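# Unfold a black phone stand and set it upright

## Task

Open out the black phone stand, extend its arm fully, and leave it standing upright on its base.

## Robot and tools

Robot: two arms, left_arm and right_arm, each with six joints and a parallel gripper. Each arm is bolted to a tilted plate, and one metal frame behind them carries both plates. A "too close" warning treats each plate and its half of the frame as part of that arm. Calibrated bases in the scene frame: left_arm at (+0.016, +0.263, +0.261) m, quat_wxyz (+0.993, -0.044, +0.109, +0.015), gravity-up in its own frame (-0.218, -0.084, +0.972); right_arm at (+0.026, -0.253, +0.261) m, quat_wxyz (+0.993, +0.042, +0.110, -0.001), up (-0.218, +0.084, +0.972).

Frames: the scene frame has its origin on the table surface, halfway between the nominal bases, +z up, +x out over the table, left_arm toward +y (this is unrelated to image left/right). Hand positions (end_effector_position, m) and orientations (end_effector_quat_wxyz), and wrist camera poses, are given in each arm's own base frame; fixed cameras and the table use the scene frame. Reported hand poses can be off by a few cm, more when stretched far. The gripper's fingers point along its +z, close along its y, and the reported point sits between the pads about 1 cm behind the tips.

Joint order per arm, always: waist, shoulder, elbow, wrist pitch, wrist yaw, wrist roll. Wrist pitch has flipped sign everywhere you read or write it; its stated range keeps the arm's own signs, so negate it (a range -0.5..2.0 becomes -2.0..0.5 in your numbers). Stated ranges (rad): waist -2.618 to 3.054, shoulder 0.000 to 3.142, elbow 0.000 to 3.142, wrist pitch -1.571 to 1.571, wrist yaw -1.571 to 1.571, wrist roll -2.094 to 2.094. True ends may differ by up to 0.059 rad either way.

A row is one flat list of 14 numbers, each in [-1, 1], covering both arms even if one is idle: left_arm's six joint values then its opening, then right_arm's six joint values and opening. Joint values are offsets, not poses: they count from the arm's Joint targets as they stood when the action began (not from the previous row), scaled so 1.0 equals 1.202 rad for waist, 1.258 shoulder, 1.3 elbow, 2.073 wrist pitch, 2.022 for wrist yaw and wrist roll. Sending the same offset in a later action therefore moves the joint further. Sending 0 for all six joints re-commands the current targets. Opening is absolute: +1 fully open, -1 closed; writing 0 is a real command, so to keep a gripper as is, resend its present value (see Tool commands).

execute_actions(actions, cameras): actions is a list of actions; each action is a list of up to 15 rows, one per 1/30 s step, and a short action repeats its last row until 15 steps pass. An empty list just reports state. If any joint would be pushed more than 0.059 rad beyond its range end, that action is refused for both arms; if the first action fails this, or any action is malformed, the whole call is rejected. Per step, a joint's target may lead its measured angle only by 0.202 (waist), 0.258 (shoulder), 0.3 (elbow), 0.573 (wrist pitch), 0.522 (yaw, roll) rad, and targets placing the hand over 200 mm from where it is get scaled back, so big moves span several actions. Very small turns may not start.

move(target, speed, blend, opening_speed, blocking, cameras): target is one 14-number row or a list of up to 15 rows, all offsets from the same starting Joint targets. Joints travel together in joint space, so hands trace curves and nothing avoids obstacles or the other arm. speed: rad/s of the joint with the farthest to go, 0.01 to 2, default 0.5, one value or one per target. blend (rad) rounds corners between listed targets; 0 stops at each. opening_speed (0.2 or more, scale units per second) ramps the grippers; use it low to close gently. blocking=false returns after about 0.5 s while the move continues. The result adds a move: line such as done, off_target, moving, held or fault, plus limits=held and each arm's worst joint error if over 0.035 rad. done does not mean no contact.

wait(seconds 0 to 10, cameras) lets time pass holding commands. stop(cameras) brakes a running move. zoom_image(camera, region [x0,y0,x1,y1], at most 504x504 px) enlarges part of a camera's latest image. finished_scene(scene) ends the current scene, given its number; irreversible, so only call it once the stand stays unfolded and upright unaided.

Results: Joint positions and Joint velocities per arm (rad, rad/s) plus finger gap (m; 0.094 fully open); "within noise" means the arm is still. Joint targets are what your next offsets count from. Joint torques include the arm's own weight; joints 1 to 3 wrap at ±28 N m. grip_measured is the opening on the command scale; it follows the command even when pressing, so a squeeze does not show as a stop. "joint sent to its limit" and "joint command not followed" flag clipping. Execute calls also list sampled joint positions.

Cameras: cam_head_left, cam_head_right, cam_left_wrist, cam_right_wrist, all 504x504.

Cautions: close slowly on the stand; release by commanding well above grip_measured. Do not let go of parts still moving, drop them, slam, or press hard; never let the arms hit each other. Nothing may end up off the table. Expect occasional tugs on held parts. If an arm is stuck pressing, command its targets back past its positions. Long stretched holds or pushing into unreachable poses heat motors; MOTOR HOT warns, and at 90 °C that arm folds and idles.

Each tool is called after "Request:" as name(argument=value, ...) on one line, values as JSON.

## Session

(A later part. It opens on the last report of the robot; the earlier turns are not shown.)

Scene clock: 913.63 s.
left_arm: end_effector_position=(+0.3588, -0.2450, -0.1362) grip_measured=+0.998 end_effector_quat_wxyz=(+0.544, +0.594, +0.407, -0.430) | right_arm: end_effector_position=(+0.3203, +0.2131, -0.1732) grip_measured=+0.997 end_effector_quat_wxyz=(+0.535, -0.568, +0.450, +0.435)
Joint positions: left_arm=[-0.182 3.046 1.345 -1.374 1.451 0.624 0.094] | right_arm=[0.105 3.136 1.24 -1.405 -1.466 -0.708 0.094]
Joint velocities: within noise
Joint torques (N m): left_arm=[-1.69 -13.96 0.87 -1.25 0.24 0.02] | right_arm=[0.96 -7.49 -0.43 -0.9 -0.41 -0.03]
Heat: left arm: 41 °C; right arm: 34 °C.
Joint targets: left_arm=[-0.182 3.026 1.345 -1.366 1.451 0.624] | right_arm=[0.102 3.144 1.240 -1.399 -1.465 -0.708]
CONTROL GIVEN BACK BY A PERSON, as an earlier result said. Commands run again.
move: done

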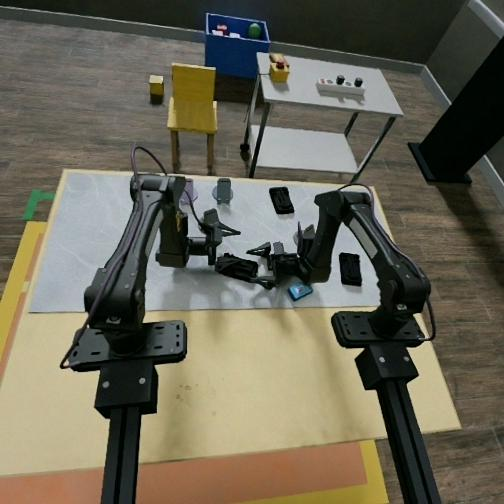

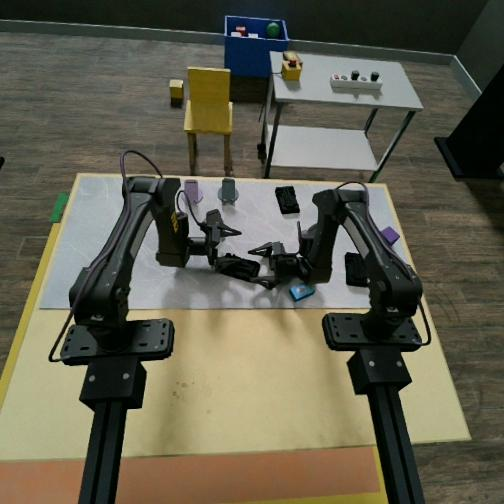

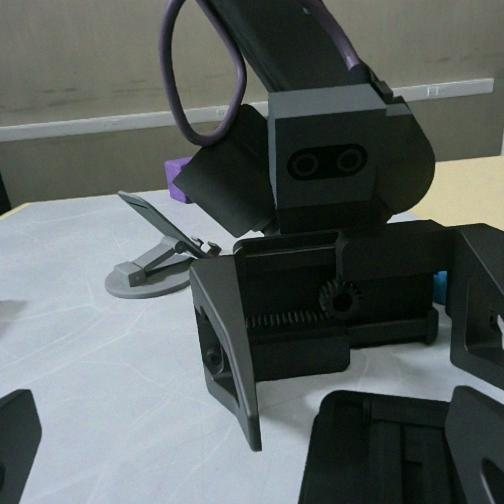

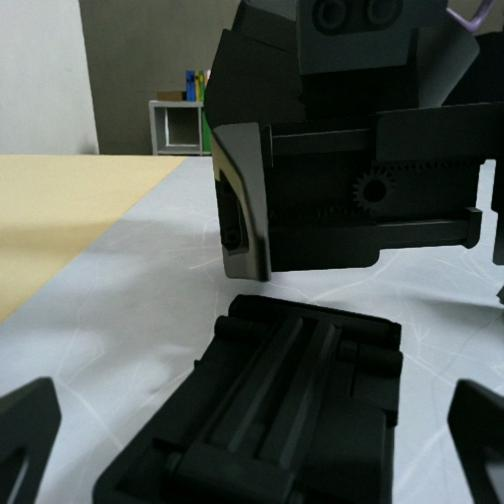

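Request:
move(target=[[0.1,-0.15,0,0,0,0,1, 0,-0.08,0,0,0,0,1],[0.25,-0.3,0,0.2,-0.2,0,1, -0.05,-0.2,0,0,0,0,1],[0.25,-0.45,0,0.4,-0.3,0,1, -0.15,-0.4,0,0.2,0.2,0,1]], speed=0.3, blend=[0.05,0.1,0])

Scene clock: 923.53 s.
left_arm: end_effector_position=(+0.5544, -0.0704, -0.0242) grip_measured=+0.998 end_effector_quat_wxyz=(+0.532, +0.391, +0.729, -0.181) | right_arm: end_effector_position=(+0.5032, +0.1192, -0.0593) grip_measured=+0.997 end_effector_quat_wxyz=(+0.597, -0.487, +0.601, +0.212)
Joint positions: left_arm=[0.112 2.49 1.345 -0.558 0.842 0.624 0.094] | right_arm=[-0.075 2.67 1.24 -1.013 -1.06 -0.708 0.094]
Joint velocities: within noise
Joint torques (N m): left_arm=[-0.25 -17.18 3.7 -1.2 0.33 0.01] | right_arm=[0.65 -12.74 2.67 -0.93 -0.36 -0.04]
Heat: left arm: 45 °C; right arm: 36 °C.
Joint targets: left_arm=[0.119 2.461 1.345 -0.537 0.845 0.624] | right_arm=[-0.079 2.641 1.240 -0.984 -1.061 -0.708]
move: done

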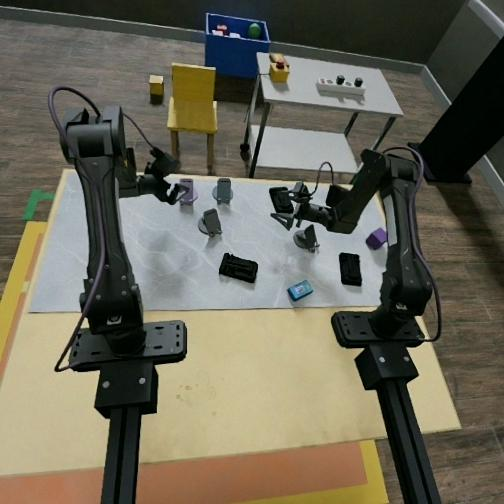

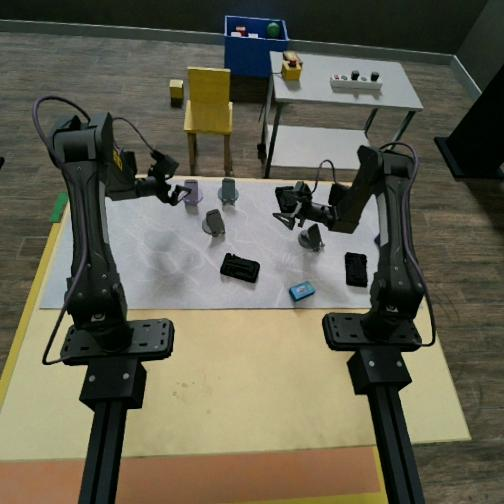

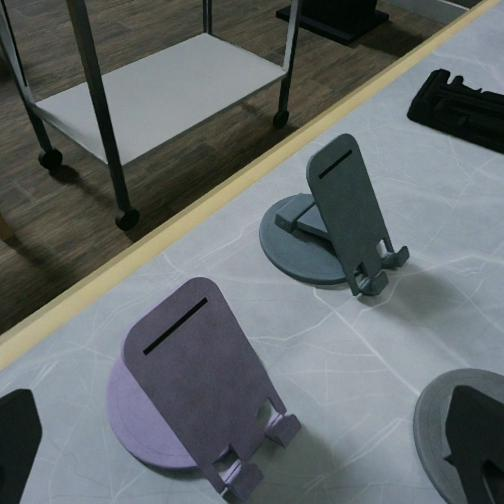

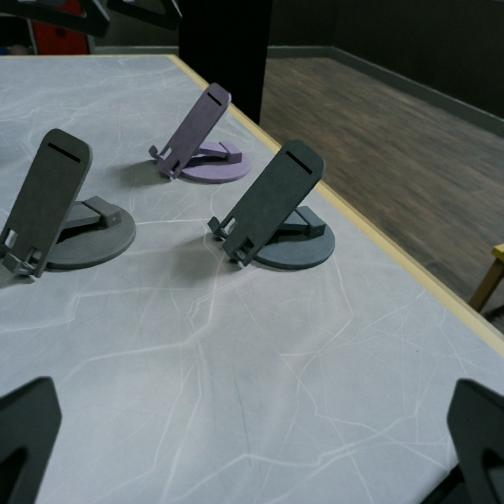

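Request:
move(target=[[0.0,-0.15,0,0.15,0,0.3,1, 0,0,0,0,0,0,1],[-0.123,-0.048,-0.139,0.3367,-0.0346,0.544,1, 0,0,0,0,0,0,1]], speed=0.7, blend=[0.1,0], cameras=["cam_left_wrist"])

Scene clock: 940.50 s.
left_arm: end_effector_position=(+0.3913, -0.1320, -0.1037) grip_measured=+0.998 end_effector_quat_wxyz=(+0.344, +0.731, +0.563, -0.173) | right_arm: end_effector_position=(+0.5033, +0.1191, -0.0595) grip_measured=+0.997 end_effector_quat_wxyz=(+0.596, -0.487, +0.602, +0.212)
Joint positions: left_arm=[-0.024 2.385 1.166 0.14 0.767 1.719 0.094] | right_arm=[-0.075 2.67 1.24 -1.012 -1.059 -0.708 0.094]
Joint velocities: within noise
Joint torques (N m): left_arm=[-1.55 -11.22 2.19 0.01 0.5 0.08] | right_arm=[0.62 -12.71 2.78 -0.92 -0.34 -0.05]
Heat: left arm: 53 °C; right arm: 42 °C.
Joint targets: left_arm=[-0.029 2.400 1.164 0.161 0.775 1.724] | right_arm=[-0.079 2.641 1.240 -0.984 -1.061 -0.708]
move: done
Images, in order (width x height): cam_left_wrist 504x504.

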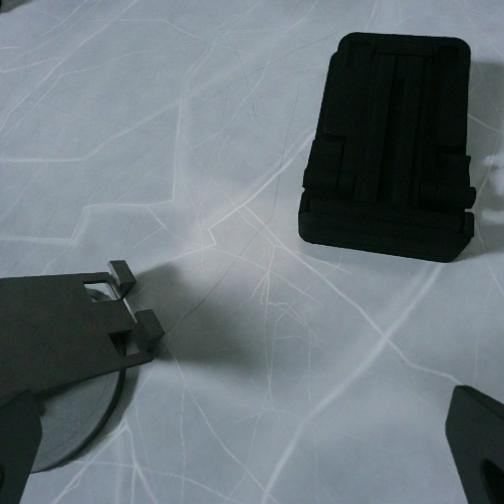

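Request:
move(target=[-0.1123,0.0954,-0.0585,-0.0921,-0.0025,-0.06,1, 0,0,0,0,0,0,1], speed=0.4, cameras=["cam_left_wrist"])

Scene clock: 965.07 s.
left_arm: end_effector_position=(+0.3415, -0.1789, -0.1524) grip_measured=+0.998 end_effector_quat_wxyz=(+0.308, +0.737, +0.560, -0.222) | right_arm: end_effector_position=(+0.5032, +0.1191, -0.0595) grip_measured=+0.997 end_effector_quat_wxyz=(+0.596, -0.487, +0.602, +0.212)
Joint positions: left_arm=[-0.16 2.503 1.091 -0.023 0.762 1.609 0.094] | right_arm=[-0.075 2.67 1.24 -1.012 -1.059 -0.708 0.094]
Joint velocities: within noise
Joint torques (N m): left_arm=[-1.63 -10.52 1.33 -0.25 0.5 -0.04] | right_arm=[0.55 -12.53 2.82 -0.89 -0.38 -0.05]
Heat: left arm: 47 °C; right arm: 45 °C.
Joint targets: left_arm=[-0.164 2.520 1.088 -0.030 0.769 1.603] | right_arm=[-0.079 2.641 1.240 -0.984 -1.061 -0.708]
move: done
Images, in order (width x height): cam_left_wrist 504x504.

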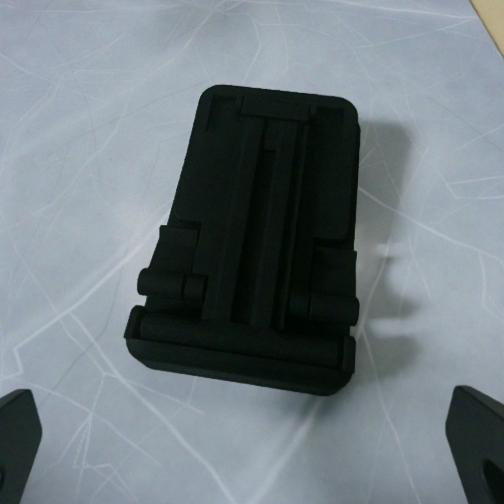

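Request:
move(target=[-0.035,0.06,0.12,0.055,-0.008,0.0524,1, 0,0,0,0,0,0,1], speed=0.3, cameras=["cam_left_wrist"])

Scene clock: 981.67 s.
left_arm: end_effector_position=(+0.3617, -0.1939, -0.1604) grip_measured=+0.998 end_effector_quat_wxyz=(+0.308, +0.773, +0.514, -0.209) | right_arm: end_effector_position=(+0.5032, +0.1191, -0.0595) grip_measured=+0.997 end_effector_quat_wxyz=(+0.596, -0.487, +0.602, +0.212)
Joint positions: left_arm=[-0.195 2.569 1.235 0.063 0.746 1.704 0.094] | right_arm=[-0.075 2.67 1.24 -1.012 -1.059 -0.708 0.094]
Joint velocities: within noise
Joint torques (N m): left_arm=[-2.58 -10.33 2.67 0.03 0.49 0.1] | right_arm=[0.57 -12.68 2.74 -0.93 -0.38 -0.02]
Heat: left arm: 45 °C; right arm: 47 °C.
Joint targets: left_arm=[-0.206 2.596 1.244 0.084 0.754 1.709] | right_arm=[-0.079 2.641 1.240 -0.984 -1.061 -0.708]
move: done
Images, in order (width x height): cam_left_wrist 504x504.

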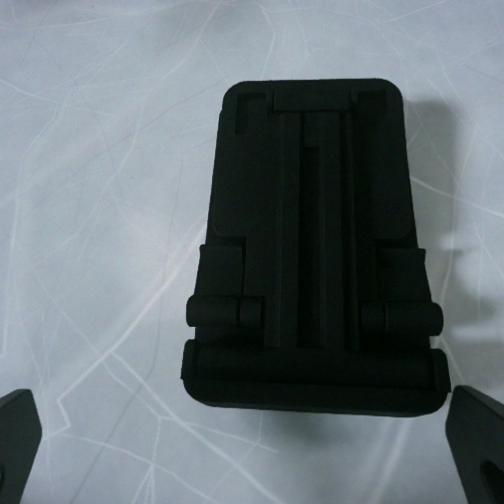

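Request:
move(target=[0.0,0.0,0.016,0.056,-0.005,0,1, 0,0,0,0,0,0,1], speed=0.3, cameras=["cam_left_wrist"])

Scene clock: 998.60 s.
left_arm: end_effector_position=(+0.3471, -0.1896, -0.1618) grip_measured=+0.998 end_effector_quat_wxyz=(+0.272, +0.766, +0.531, -0.238) | right_arm: end_effector_position=(+0.5032, +0.1191, -0.0595) grip_measured=+0.997 end_effector_quat_wxyz=(+0.596, -0.487, +0.602, +0.212)
Joint positions: left_arm=[-0.195 2.569 1.255 0.18 0.736 1.705 0.094] | right_arm=[-0.075 2.67 1.24 -1.012 -1.059 -0.708 0.094]
Joint velocities: within noise
Joint torques (N m): left_arm=[-2.62 -10.19 2.61 0.24 0.49 0.08] | right_arm=[0.77 -12.55 2.86 -0.93 -0.37 -0.05]
Heat: left arm: 45 °C; right arm: 48 °C.
Joint targets: left_arm=[-0.206 2.596 1.265 0.201 0.743 1.709] | right_arm=[-0.079 2.641 1.240 -0.984 -1.061 -0.708]
move: done
Images, in order (width x height): cam_left_wrist 504x504.

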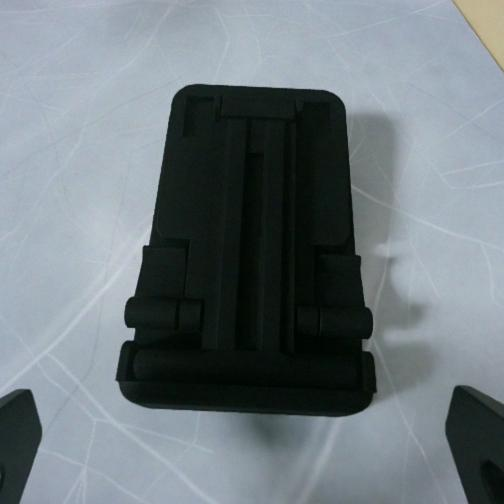

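Request:
move(target=[-0.029,0.0755,0.044,-0.040,0,0,1, 0,0,0,0,0,0,1], speed=0.2, cameras=["cam_left_wrist"])

Scene clock: 1010.43 s.
left_arm: end_effector_position=(+0.3464, -0.2028, -0.1890) grip_measured=+0.998 end_effector_quat_wxyz=(+0.272, +0.777, +0.516, -0.238) | right_arm: end_effector_position=(+0.5032, +0.1191, -0.0595) grip_measured=+0.997 end_effector_quat_wxyz=(+0.596, -0.487, +0.602, +0.212)
Joint positions: left_arm=[-0.23 2.667 1.311 0.125 0.735 1.705 0.094] | right_arm=[-0.075 2.67 1.24 -1.012 -1.059 -0.708 0.094]
Joint velocities: within noise
Joint torques (N m): left_arm=[-2.77 -10.7 2.66 -0.05 0.5 0.03] | right_arm=[0.66 -12.67 2.73 -0.9 -0.39 -0.01]
Heat: left arm: 45 °C; right arm: 48 °C.
Joint targets: left_arm=[-0.241 2.691 1.322 0.118 0.743 1.709] | right_arm=[-0.079 2.641 1.240 -0.984 -1.061 -0.708]
move: done
Images, in order (width x height): cam_left_wrist 504x504.

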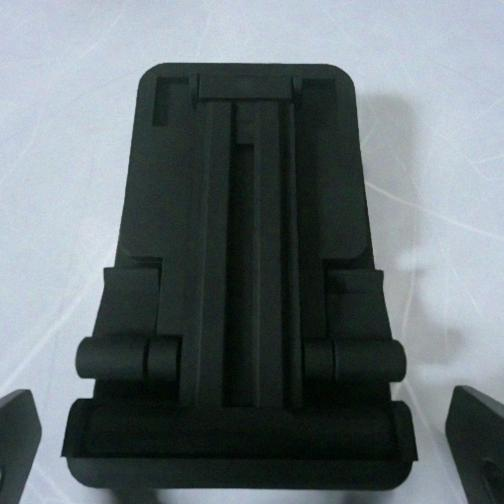

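Request:
move(target=[0,0,0,0,0,0,0.3, 0,0,0,0,0,0,1], opening_speed=0.4, cameras=["cam_left_wrist"])

Scene clock: 1016.17 s.
left_arm: end_effector_position=(+0.3468, -0.2029, -0.1890) grip_measured=+0.477 end_effector_quat_wxyz=(+0.273, +0.777, +0.515, -0.237) | right_arm: end_effector_position=(+0.5032, +0.1191, -0.0595) grip_measured=+0.997 end_effector_quat_wxyz=(+0.596, -0.487, +0.602, +0.212)
Joint positions: left_arm=[-0.23 2.667 1.311 0.123 0.735 1.705 0.069] | right_arm=[-0.075 2.67 1.24 -1.012 -1.059 -0.708 0.094]
Joint velocities: within noise
Joint torques (N m): left_arm=[-2.63 -10.63 2.54 -0.04 0.48 0.06] | right_arm=[0.59 -12.67 2.69 -0.93 -0.37 -0.02]
Heat: left arm: 45 °C; right arm: 48 °C.
Joint targets: left_arm=[-0.241 2.691 1.322 0.118 0.743 1.709] | right_arm=[-0.079 2.641 1.240 -0.984 -1.061 -0.708]
move: done
Images, in order (width x height): cam_left_wrist 504x504.

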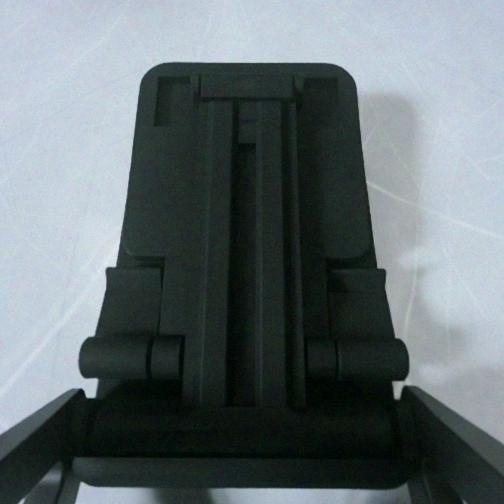

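Request:
move(target=[[0,-0.07,0,0,0,0,0.3, 0,0,0,0,0,0,1],[0.0474,-0.09,-0.0846,-0.1076,0.0084,-0.083,0.3, 0,0,0,0,0,0,1],[0.0474,-0.027,-0.0846,-0.1076,0.0084,-0.083,0.3, 0,0,0,0,0,0,1]], speed=[0.2,0.3,0.15], blend=[0.02,0.02,0], cameras=["cam_left_wrist","cam_head_left"])

Scene clock: 1024.20 s.
left_arm: end_effector_position=(+0.3709, -0.1920, -0.1805) grip_measured=+0.477 end_effector_quat_wxyz=(+0.319, +0.735, +0.563, -0.202) | right_arm: end_effector_position=(+0.5032, +0.1191, -0.0595) grip_measured=+0.997 end_effector_quat_wxyz=(+0.596, -0.487, +0.602, +0.212)
Joint positions: left_arm=[-0.189 2.633 1.22 -0.103 0.738 1.545 0.069] | right_arm=[-0.075 2.67 1.24 -1.012 -1.059 -0.708 0.094]
Joint velocities: within noise
Joint torques (N m): left_arm=[-1.26 -10.39 1.2 -0.35 0.68 -0.04] | right_arm=[0.59 -12.6 2.7 -0.93 -0.36 -0.03]
Heat: left arm: 45 °C; right arm: 49 °C.
Joint targets: left_arm=[-0.184 2.657 1.212 -0.106 0.760 1.541] | right_arm=[-0.079 2.641 1.240 -0.984 -1.061 -0.708]
move: done
Images, in order (width x height): cam_head_left 504x504, cam_left_wrist 504x504.

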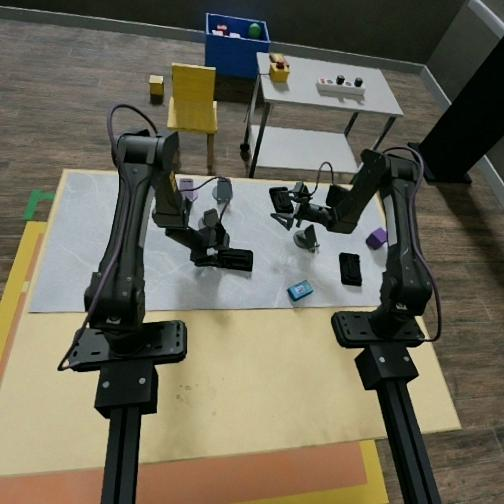

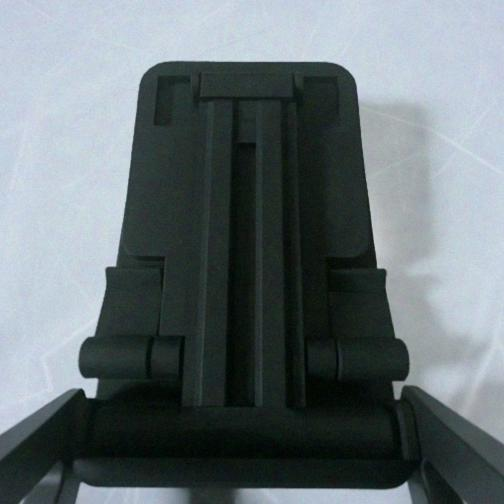

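Request:
move(target=[0,0.012,0,0,0,0,0.3, 0,0,0,0,0,0,1], speed=0.1, cameras=["cam_left_wrist"])

Scene clock: 1031.17 s.
left_arm: end_effector_position=(+0.3685, -0.1929, -0.1822) grip_measured=+0.477 end_effector_quat_wxyz=(+0.319, +0.733, +0.563, -0.208) | right_arm: end_effector_position=(+0.5032, +0.1191, -0.0595) grip_measured=+0.997 end_effector_quat_wxyz=(+0.596, -0.487, +0.602, +0.212)
Joint positions: left_arm=[-0.189 2.64 1.22 -0.105 0.748 1.543 0.069] | right_arm=[-0.075 2.67 1.24 -1.012 -1.059 -0.708 0.094]
Joint velocities: within noise
Joint torques (N m): left_arm=[-1.06 -9.72 0.95 -0.35 0.53 0.04] | right_arm=[0.51 -12.71 2.77 -0.93 -0.36 0]
Heat: left arm: 45 °C; right arm: 49 °C.
Joint targets: left_arm=[-0.184 2.672 1.212 -0.106 0.760 1.541] | right_arm=[-0.079 2.641 1.240 -0.984 -1.061 -0.708]
move: done
Images, in order (width x height): cam_left_wrist 504x504.

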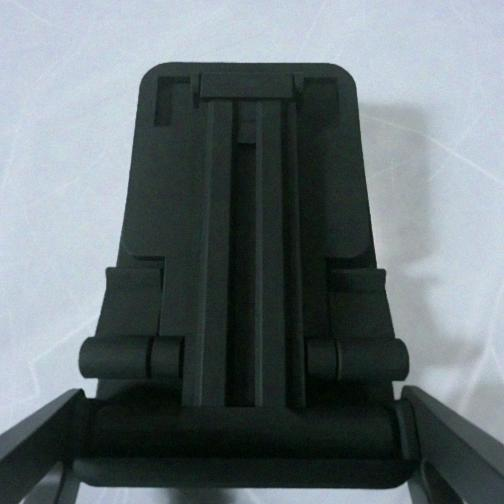

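Request:
move(target=[[0,0,0,0,0,0,0.3, 0,-0.2313,0,0,0,0,1],[0,0,0,0,0,0,0.3, 0.192,-0.311,-0.2738,0.2552,0.1835,-0.281,1],[0,0,0,0,0,0,0.3, 0.192,-0.1017,-0.2738,0.2552,0.1835,-0.281,1]], speed=[0.7,0.7,0.4], blend=[0.1,0.05,0], cameras=["cam_left_wrist","cam_right_wrist"])

Scene clock: 1048.20 s.
left_arm: end_effector_position=(+0.3685, -0.1929, -0.1822) grip_measured=+0.477 end_effector_quat_wxyz=(+0.319, +0.733, +0.563, -0.208) | right_arm: end_effector_position=(+0.3515, +0.1676, -0.1558) grip_measured=+0.997 end_effector_quat_wxyz=(-0.349, +0.655, -0.650, -0.166)
Joint positions: left_arm=[-0.189 2.64 1.22 -0.105 0.748 1.543 0.069] | right_arm=[0.15 2.488 0.89 -0.471 -0.681 -1.268 0.094]
Joint velocities: within noise
Joint torques (N m): left_arm=[-1.16 -9.77 1.1 -0.29 0.5 0.02] | right_arm=[1.44 -6.71 0.42 -0.34 -0.61 -0.13]
Heat: left arm: 45 °C; right arm: 49 °C.
Joint targets: left_arm=[-0.184 2.672 1.212 -0.106 0.760 1.541] | right_arm=[0.152 2.512 0.884 -0.455 -0.689 -1.276]
move: done
Images, in order (width x height): cam_left_wrist 504x504, cam_right_wrist 504x504.

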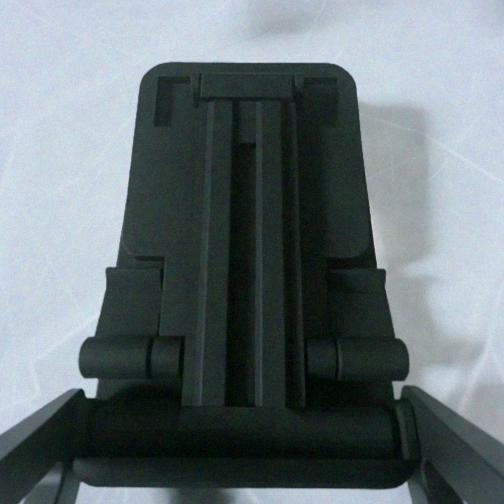

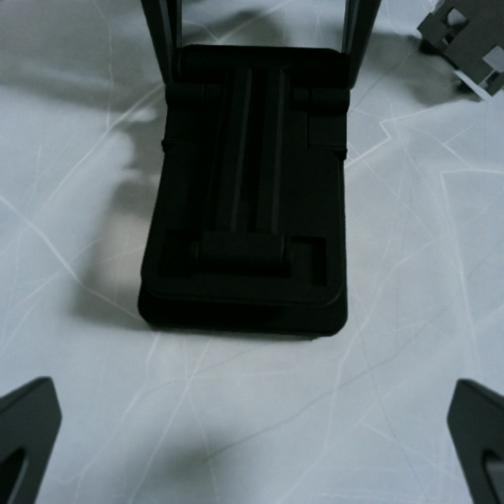

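Request:
move(target=[0,0,0,0,0,0,0.3, 0.057,0.084,0.0755,-0.031,0.014,0.038,1], speed=0.3, cameras=["cam_left_wrist","cam_right_wrist"])

Scene clock: 1062.63 s.
left_arm: end_effector_position=(+0.3685, -0.1929, -0.1822) grip_measured=+0.477 end_effector_quat_wxyz=(+0.319, +0.733, +0.563, -0.208) | right_arm: end_effector_position=(+0.3567, +0.1898, -0.1788) grip_measured=+0.997 end_effector_quat_wxyz=(-0.341, +0.657, -0.650, -0.171)
Joint positions: left_arm=[-0.189 2.64 1.22 -0.105 0.748 1.543 0.069] | right_arm=[0.214 2.587 0.974 -0.508 -0.655 -1.207 0.094]
Joint velocities: within noise
Joint torques (N m): left_arm=[-1.29 -9.59 1.2 -0.29 0.55 0.02] | right_arm=[1.87 -6.54 1.69 -0.65 -0.53 0.04]
Heat: left arm: 45 °C; right arm: 45 °C.
Joint targets: left_arm=[-0.184 2.672 1.212 -0.106 0.760 1.541] | right_arm=[0.221 2.618 0.982 -0.520 -0.661 -1.199]
move: done
Images, in order (width x height): cam_left_wrist 504x504, cam_right_wrist 504x504.

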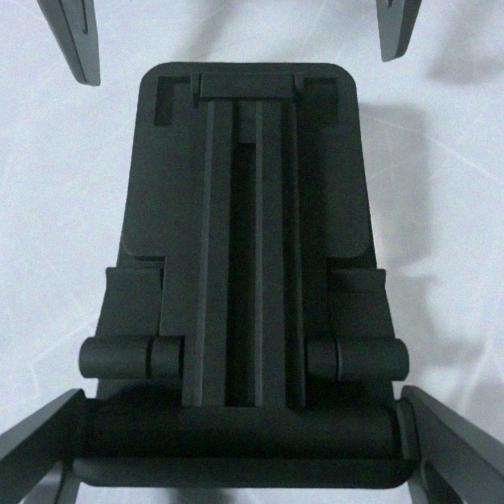

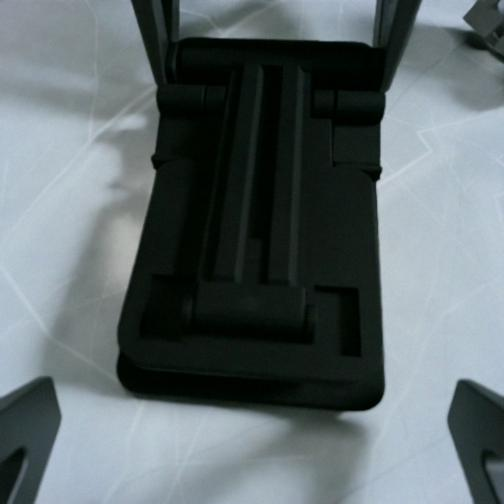

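Request:
move(target=[0,0,0,0,0,0,0.3, 0.0304,0.0456,0.0355,-0.017,0.008,0.02,1], speed=0.2, cameras=["cam_left_wrist","cam_right_wrist"])

Scene clock: 1067.07 s.
left_arm: end_effector_position=(+0.3685, -0.1929, -0.1822) grip_measured=+0.477 end_effector_quat_wxyz=(+0.319, +0.733, +0.563, -0.208) | right_arm: end_effector_position=(+0.3608, +0.2026, -0.1902) grip_measured=+0.997 end_effector_quat_wxyz=(-0.343, +0.657, -0.649, -0.172)
Joint positions: left_arm=[-0.189 2.64 1.22 -0.105 0.748 1.543 0.069] | right_arm=[0.248 2.642 1.019 -0.543 -0.643 -1.169 0.094]
Joint velocities: within noise
Joint torques (N m): left_arm=[-1.07 -9.65 1.13 -0.36 0.52 0.01] | right_arm=[2.3 -6.46 1.87 -0.73 -0.43 0.05]
Heat: left arm: 45 °C; right arm: 44 °C.
Joint targets: left_arm=[-0.184 2.672 1.212 -0.106 0.760 1.541] | right_arm=[0.257 2.676 1.028 -0.555 -0.645 -1.159]
move: done
Images, in order (width x height): cam_left_wrist 504x504, cam_right_wrist 504x504.

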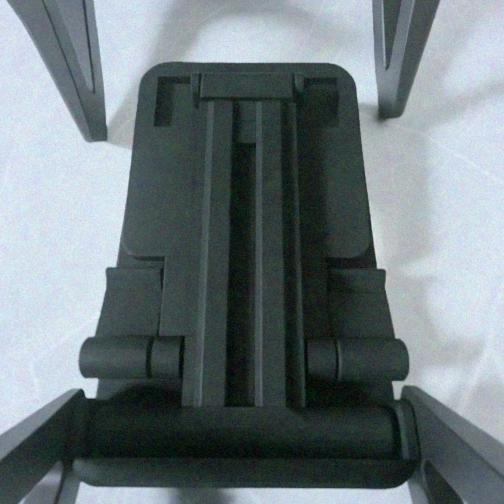

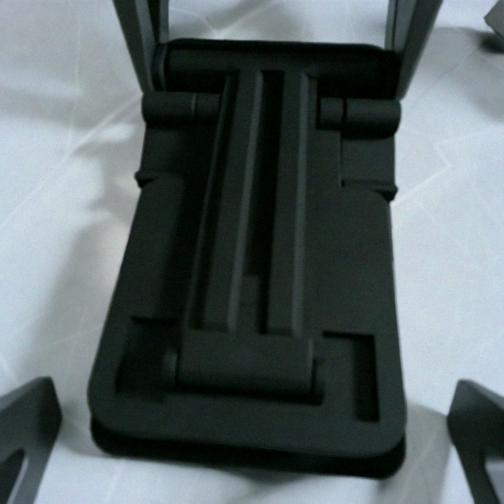

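Request:
move(target=[[0,0,0,0,0,0,0.3, 0,0,-0.018,0,0,0,1],[0,0,0,0,0,0,0.3, 0,0,-0.018,0,0,0,0.15]], speed=0.2, cameras=["cam_left_wrist","cam_right_wrist"])

Scene clock: 1072.77 s.
left_arm: end_effector_position=(+0.3689, -0.1928, -0.1821) grip_measured=+0.477 end_effector_quat_wxyz=(+0.320, +0.733, +0.564, -0.208) | right_arm: end_effector_position=(+0.3595, +0.2023, -0.1905) grip_measured=+0.453 end_effector_quat_wxyz=(-0.343, +0.656, -0.650, -0.172)
Joint positions: left_arm=[-0.189 2.64 1.22 -0.106 0.748 1.54 0.069] | right_arm=[0.248 2.642 1.013 -0.55 -0.643 -1.166 0.068]
Joint velocities: within noise
Joint torques (N m): left_arm=[-1.26 -9.77 1.1 -0.32 0.56 0.07] | right_arm=[2.3 -6.37 0.31 -0.64 -0.47 0.04]
Heat: left arm: 45 °C; right arm: 43 °C.
Joint targets: left_arm=[-0.184 2.672 1.212 -0.106 0.760 1.541] | right_arm=[0.258 2.676 1.005 -0.555 -0.645 -1.158]
move: done
Images, in order (width x height): cam_left_wrist 504x504, cam_right_wrist 504x504.

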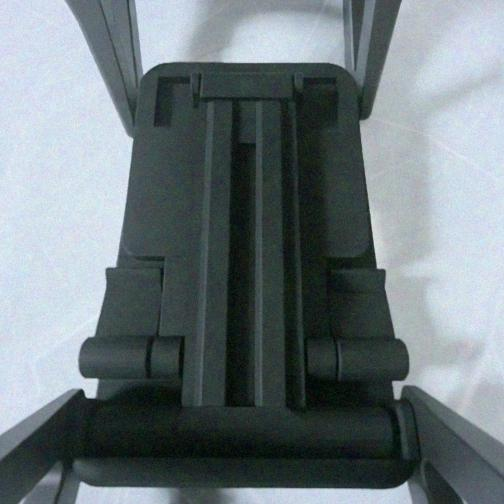

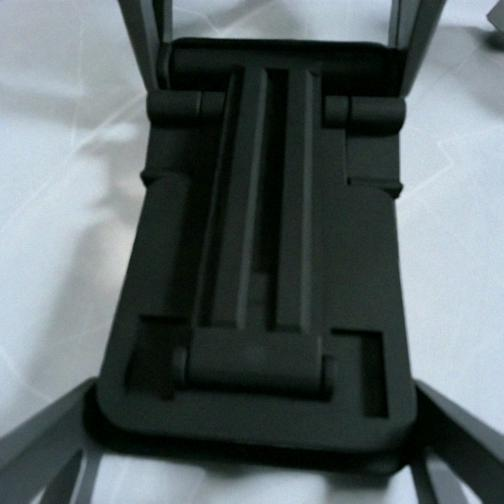

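Request:
move(target=[[0,0,0,0,0,0,1, 0,0,0,0,0,0,0.15],[-0.0874,-0.0771,-0.0415,-0.0502,0.0297,-0.086,1, 0,0,0,0,0,0,0.15]], speed=0.25, cameras=["cam_left_wrist","cam_right_wrist"])

Scene clock: 1094.93 s.
left_arm: end_effector_position=(+0.3543, -0.2339, -0.1622) grip_measured=+0.998 end_effector_quat_wxyz=(+0.334, +0.713, +0.566, -0.245) | right_arm: end_effector_position=(+0.3595, +0.2023, -0.1905) grip_measured=+0.458 end_effector_quat_wxyz=(-0.343, +0.656, -0.650, -0.172)
Joint positions: left_arm=[-0.281 2.597 1.167 -0.204 0.797 1.373 0.094] | right_arm=[0.248 2.642 1.013 -0.55 -0.643 -1.166 0.068]
Joint velocities: within noise
Joint torques (N m): left_arm=[-2.67 -14.49 1.28 -0.56 0.68 -0.04] | right_arm=[2.22 -6.48 0.18 -0.6 -0.51 0.06]
Heat: left arm: 46 °C; right arm: 42 °C.
Joint targets: left_arm=[-0.289 2.575 1.158 -0.210 0.820 1.367] | right_arm=[0.258 2.676 1.005 -0.555 -0.645 -1.158]
move: done
Images, in order (width x height): cam_left_wrist 504x504, cam_right_wrist 504x504.

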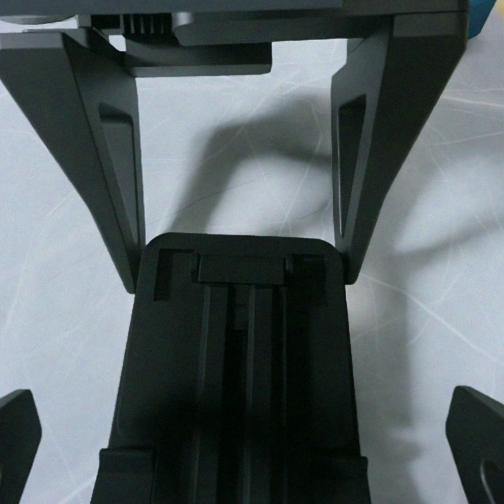

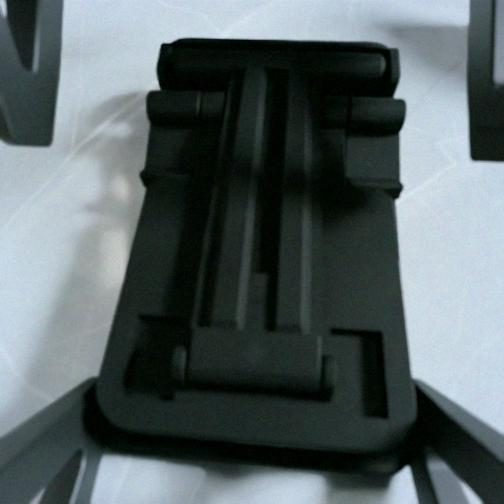

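Request:
move(target=[-0.0092,0.0898,0.0577,-0.0154,0,-0.004,1, 0,0,0,0,0,0,0.15], speed=0.2, cameras=["cam_left_wrist","cam_right_wrist"])

Scene clock: 1100.33 s.
left_arm: end_effector_position=(+0.3613, -0.2388, -0.1779) grip_measured=+0.998 end_effector_quat_wxyz=(+0.339, +0.714, +0.563, -0.243) | right_arm: end_effector_position=(+0.3595, +0.2023, -0.1905) grip_measured=+0.458 end_effector_quat_wxyz=(-0.343, +0.656, -0.650, -0.172)
Joint positions: left_arm=[-0.287 2.666 1.222 -0.236 0.799 1.365 0.094] | right_arm=[0.248 2.642 1.013 -0.55 -0.643 -1.166 0.068]
Joint velocities: within noise
Joint torques (N m): left_arm=[-3.03 -10.55 2.77 -0.6 0.64 -0.06] | right_arm=[2.18 -6.37 0.29 -0.65 -0.46 0.03]
Heat: left arm: 46 °C; right arm: 41 °C.
Joint targets: left_arm=[-0.300 2.688 1.233 -0.242 0.821 1.359] | right_arm=[0.258 2.676 1.005 -0.555 -0.645 -1.158]
move: done
Images, in order (width x height): cam_left_wrist 504x504, cam_right_wrist 504x504.

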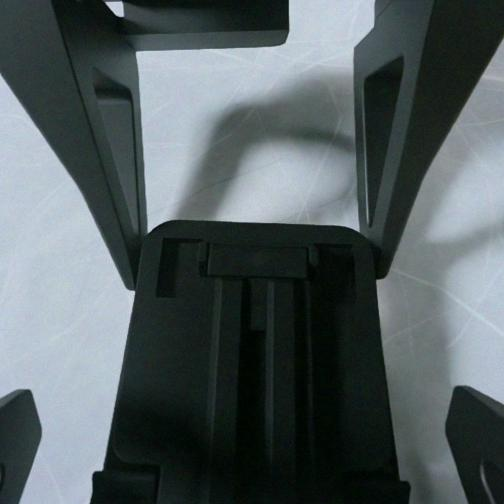

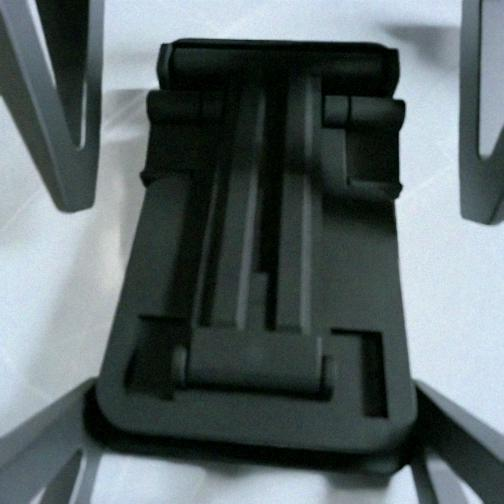

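Request:
move(target=[0,0,-0.021,0,0,0,1, 0,0,0,0,0,0,0.15], speed=0.2, cameras=["cam_left_wrist"])

Request:
move(target=[0,0,0,0,0,0,0.1, 0,0,0,0,0,0,0.15], opening_speed=0.5, cameras=["cam_left_wrist","cam_right_wrist"])

Scene clock: 1106.43 s.
left_arm: end_effector_position=(+0.3583, -0.2379, -0.1791) grip_measured=+0.998 end_effector_quat_wxyz=(+0.337, +0.713, +0.564, -0.245) | right_arm: end_effector_position=(+0.3595, +0.2023, -0.1905) grip_measured=+0.458 end_effector_quat_wxyz=(-0.343, +0.656, -0.650, -0.172)
Joint positions: left_arm=[-0.287 2.666 1.214 -0.238 0.799 1.364 0.094] | right_arm=[0.248 2.642 1.013 -0.55 -0.643 -1.166 0.068]
Joint velocities: within noise
Joint torques (N m): left_arm=[-3.04 -10.56 0.99 -0.6 0.65 -0.04] | right_arm=[2.25 -6.39 0.21 -0.65 -0.48 0.02]
Heat: left arm: 45 °C; right arm: 41 °C.
Joint targets: left_arm=[-0.300 2.688 1.206 -0.242 0.821 1.359] | right_arm=[0.258 2.676 1.005 -0.555 -0.645 -1.158]
move: done
Images, in order (width x height): cam_left_wrist 504x504.

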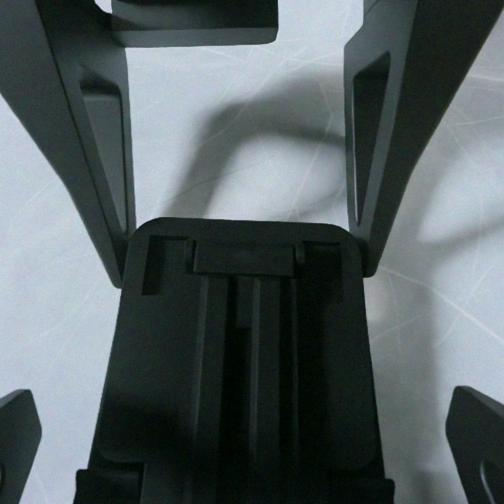

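Scene clock: 1108.43 s.
left_arm: end_effector_position=(+0.3593, -0.2382, -0.1787) grip_measured=+0.276 end_effector_quat_wxyz=(+0.339, +0.714, +0.563, -0.243) | right_arm: end_effector_position=(+0.3595, +0.2023, -0.1905) grip_measured=+0.458 end_effector_quat_wxyz=(-0.343, +0.656, -0.650, -0.172)
Joint positions: left_arm=[-0.287 2.666 1.214 -0.245 0.799 1.364 0.06] | right_arm=[0.248 2.642 1.013 -0.55 -0.643 -1.166 0.068]
Joint velocities: within noise
Joint torques (N m): left_arm=[-3.18 -10.8 1.17 -0.54 0.63 -0.02] | right_arm=[2.13 -6.56 0.34 -0.62 -0.45 0.05]
Heat: left arm: 45 °C; right arm: 41 °C.
Joint targets: left_arm=[-0.300 2.688 1.206 -0.241 0.821 1.359] | right_arm=[0.258 2.676 1.005 -0.555 -0.645 -1.158]
move: done
Images, in order (width x height): cam_left_wrist 504x504, cam_right_wrist 504x504.

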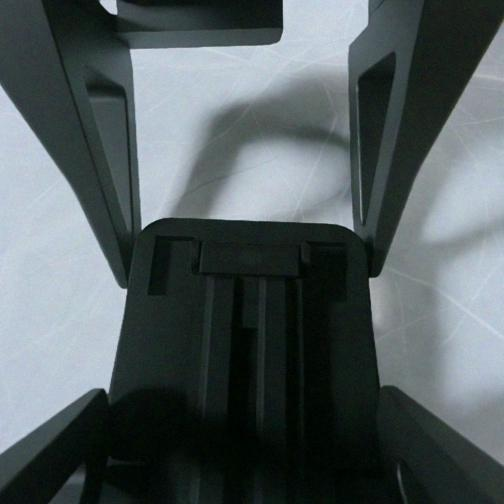

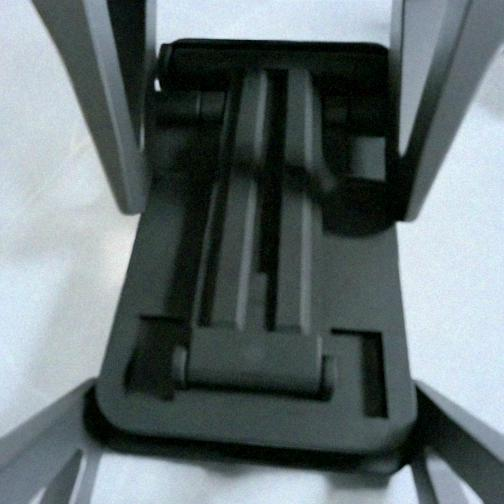

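Request:
move(target=[0.0415,0.039,0.04,0.01,0.069,0.023,0.1, 0,0,0,0,0,0,0.15], speed=0.15, cameras=["cam_left_wrist","cam_right_wrist"])

Scene clock: 1127.23 s.
left_arm: end_effector_position=(+0.3597, -0.2370, -0.1781) grip_measured=+0.275 end_effector_quat_wxyz=(+0.363, +0.704, +0.545, -0.275) | right_arm: end_effector_position=(+0.3592, +0.2027, -0.1902) grip_measured=+0.458 end_effector_quat_wxyz=(-0.343, +0.653, -0.652, -0.175)
Joint positions: left_arm=[-0.255 2.709 1.248 -0.238 0.898 1.401 0.06] | right_arm=[0.248 2.642 1.013 -0.55 -0.646 -1.157 0.069]
Joint velocities: within noise
Joint torques (N m): left_arm=[-1.28 -9.99 2.45 -0.38 1.12 0.12] | right_arm=[2.09 -6.63 0.25 -0.62 -0.43 -0.07]
Heat: left arm: 44 °C; right arm: 41 °C.
Joint targets: left_arm=[-0.250 2.737 1.258 -0.221 0.960 1.406] | right_arm=[0.258 2.676 1.005 -0.555 -0.645 -1.158]
move: off_target (left_arm); left_arm: the wrist yaw is farthest, 0.063 rad from its target
Images, in order (width x height): cam_left_wrist 504x504, cam_right_wrist 504x504.

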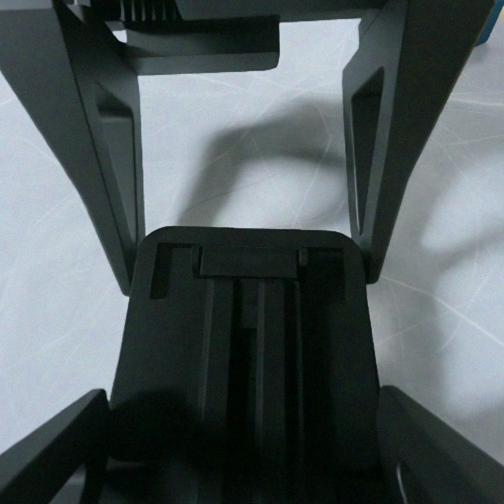

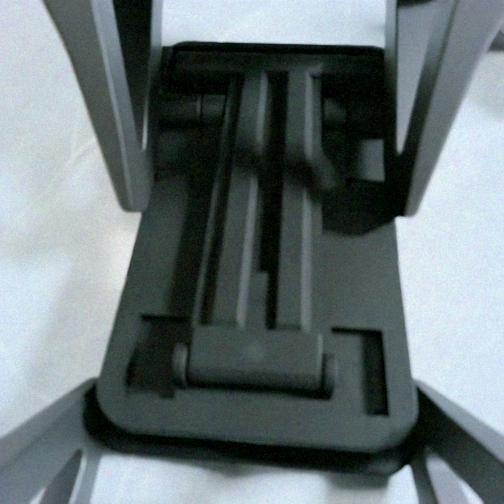

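Request:
move(target=[0.0415,0.0405,0.0354,0.01,0.069,0.023,0.1, 0,0,0,0,0,0,0.15], speed=0.15, cameras=["cam_left_wrist","cam_right_wrist"])

Scene clock: 1132.97 s.
left_arm: end_effector_position=(+0.3596, -0.2330, -0.1744) grip_measured=+0.273 end_effector_quat_wxyz=(+0.394, +0.689, +0.520, -0.315) | right_arm: end_effector_position=(+0.3579, +0.2055, -0.1879) grip_measured=+0.458 end_effector_quat_wxyz=(-0.346, +0.649, -0.651, -0.186)
Joint positions: left_arm=[-0.213 2.759 1.293 -0.213 1.028 1.455 0.06] | right_arm=[0.248 2.642 1.013 -0.553 -0.667 -1.144 0.069]
Joint velocities: within noise
Joint torques (N m): left_arm=[-0.44 -9.85 2.4 -0.27 1.24 0.01] | right_arm=[2.26 -6.35 0.17 -0.6 -0.19 -0.18]
Heat: left arm: 44 °C; right arm: 41 °C.
Joint targets: left_arm=[-0.200 2.788 1.304 -0.200 1.099 1.452] | right_arm=[0.258 2.676 1.005 -0.555 -0.645 -1.158]
move: off_target (left_arm); left_arm: the wrist yaw is farthest, 0.072 rad from its target
Images, in order (width x height): cam_left_wrist 504x504, cam_right_wrist 504x504.

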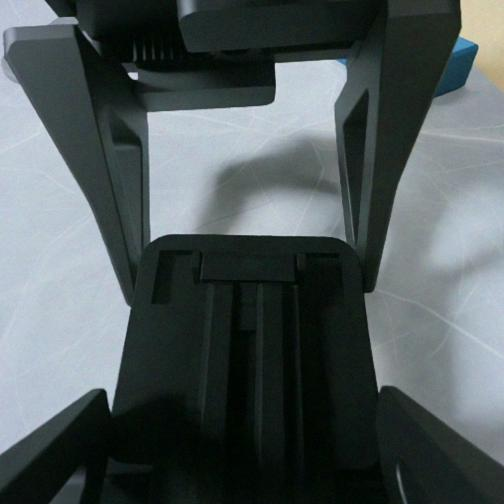

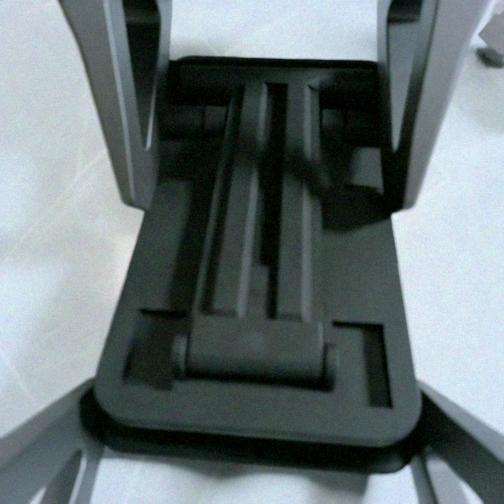

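Request:
zoom_image(camera="cam_right_wrist", region=[70, 260, 450, 504])

Request:
zoom_image(camera="cam_left_wrist", region=[90, 200, 410, 504])

Scaled by 1.326 from the camera's 504x504 image, which has a finer 720x720 frame.

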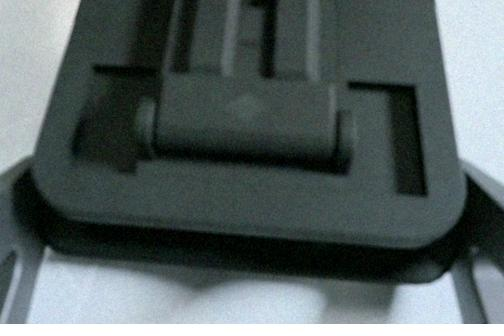

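Scaled by 1.575 from the camera's 504x504 image, which has a finer 720x720 frame.

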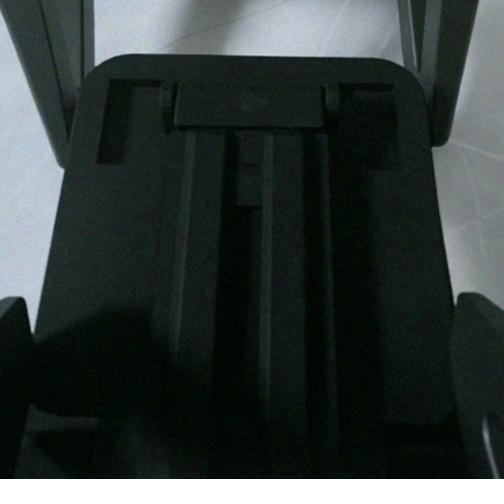

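Request:
move(target=[[-0.083,-0.0795,-0.0754,-0.02,-0.138,-0.0457,0.1, 0,0,0,0,0,0,0.15],[-0.083,-0.0795,-0.0754,-0.02,-0.138,-0.0457,1, 0,0,0,0,0,0,0.15]], speed=0.2, cameras=["cam_left_wrist","cam_right_wrist"])

Scene clock: 1159.93 s.
left_arm: end_effector_position=(+0.3538, -0.2401, -0.1836) grip_measured=+0.998 end_effector_quat_wxyz=(+0.339, +0.713, +0.560, -0.251) | right_arm: end_effector_position=(+0.3580, +0.2033, -0.1906) grip_measured=+0.458 end_effector_quat_wxyz=(-0.343, +0.653, -0.652, -0.177)
Joint positions: left_arm=[-0.291 2.685 1.213 -0.257 0.814 1.366 0.094] | right_arm=[0.249 2.644 1.012 -0.552 -0.649 -1.155 0.069]
Joint velocities: within noise
Joint torques (N m): left_arm=[-2.62 -12.01 0.9 -0.38 0.56 -0.05] | right_arm=[2 -6.76 0.35 -0.62 -0.38 -0.09]
Heat: left arm: 46 °C; right arm: 40 °C.
Joint targets: left_arm=[-0.300 2.688 1.206 -0.242 0.820 1.360] | right_arm=[0.257 2.676 1.005 -0.555 -0.645 -1.158]
move: done
Images, in order (width x height): cam_left_wrist 504x504, cam_right_wrist 504x504.

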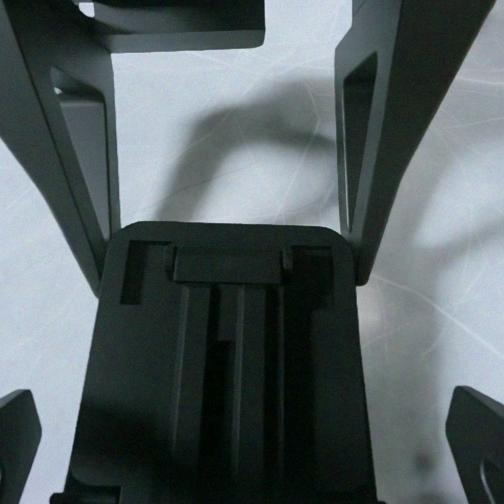

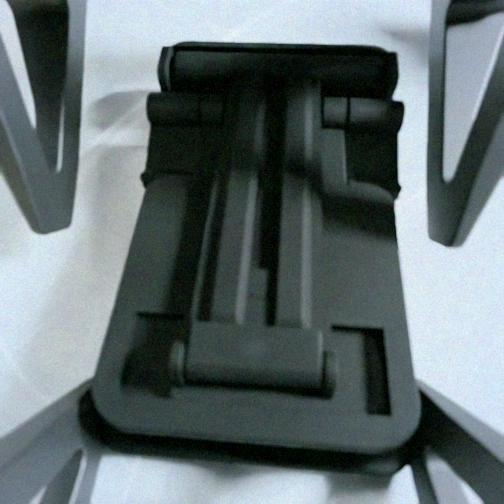

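Request:
move(target=[[0.009,-0.09,-0.037,0.0154,0,0.0035,1, 0,0,0,0,0,0,0.15],[0.0965,-0.07,0.0046,0.0656,-0.0297,0.0895,1, 0,0,0,0,0,0,0.15],[0.0965,-0.0127,0.0046,0.0656,-0.0297,0.0895,1, 0,0,0,0,0,0,0.15]], speed=0.25, blend=[0.01,0.02,0], cameras=["cam_left_wrist","cam_right_wrist"])

Scene clock: 1168.23 s.
left_arm: end_effector_position=(+0.3628, -0.1933, -0.1873) grip_measured=+0.998 end_effector_quat_wxyz=(+0.317, +0.731, +0.565, -0.214) | right_arm: end_effector_position=(+0.3580, +0.2033, -0.1906) grip_measured=+0.458 end_effector_quat_wxyz=(-0.343, +0.653, -0.652, -0.177)
Joint positions: left_arm=[-0.191 2.654 1.212 -0.119 0.753 1.535 0.094] | right_arm=[0.249 2.644 1.012 -0.552 -0.649 -1.156 0.069]
Joint velocities: within noise
Joint torques (N m): left_arm=[-0.96 -10.73 1.57 -0.17 0.53 0.08] | right_arm=[2.14 -6.54 0.34 -0.57 -0.37 -0.08]
Heat: left arm: 47 °C; right arm: 40 °C.
Joint targets: left_arm=[-0.184 2.672 1.212 -0.105 0.760 1.541] | right_arm=[0.257 2.676 1.005 -0.555 -0.645 -1.158]
move: done
Images, in order (width x height): cam_left_wrist 504x504, cam_right_wrist 504x504.

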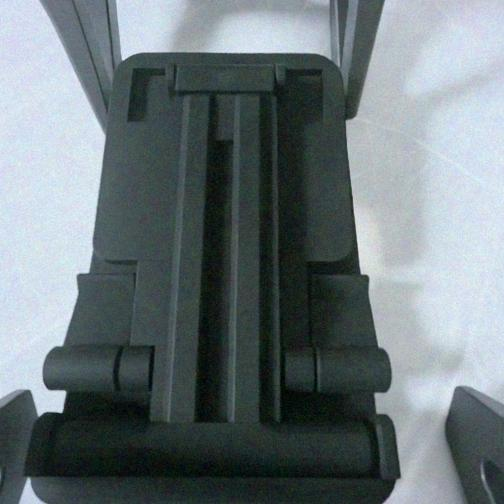

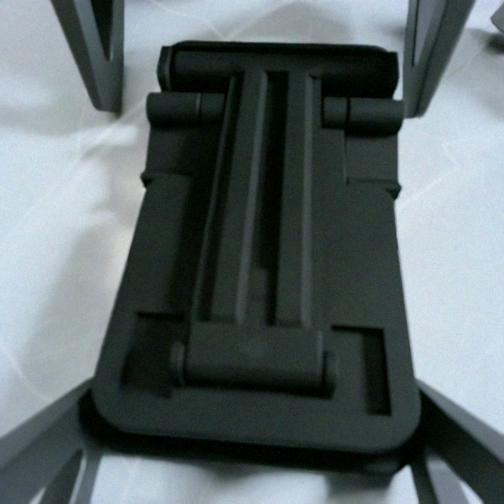

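Request:
move(target=[0,0.003,0.014,0,0,0,1, 0,0,0,0,0,0,0.15], speed=0.2, cameras=["cam_left_wrist"])

Scene clock: 1173.07 s.
left_arm: end_effector_position=(+0.3675, -0.1941, -0.1858) grip_measured=+0.998 end_effector_quat_wxyz=(+0.321, +0.732, +0.563, -0.210) | right_arm: end_effector_position=(+0.3580, +0.2033, -0.1906) grip_measured=+0.458 end_effector_quat_wxyz=(-0.343, +0.653, -0.652, -0.177)
Joint positions: left_arm=[-0.191 2.654 1.223 -0.119 0.752 1.536 0.094] | right_arm=[0.249 2.644 1.012 -0.552 -0.649 -1.156 0.069]
Joint velocities: within noise
Joint torques (N m): left_arm=[-1.01 -10.61 2.19 -0.2 0.52 0.09] | right_arm=[2.09 -6.65 0.31 -0.59 -0.39 -0.06]
Heat: left arm: 46 °C; right arm: 40 °C.
Joint targets: left_arm=[-0.184 2.675 1.230 -0.105 0.760 1.541] | right_arm=[0.257 2.676 1.005 -0.555 -0.645 -1.158]
move: done
Images, in order (width x height): cam_left_wrist 504x504.

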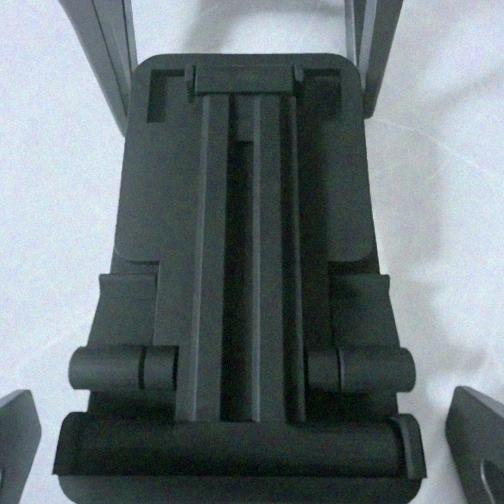

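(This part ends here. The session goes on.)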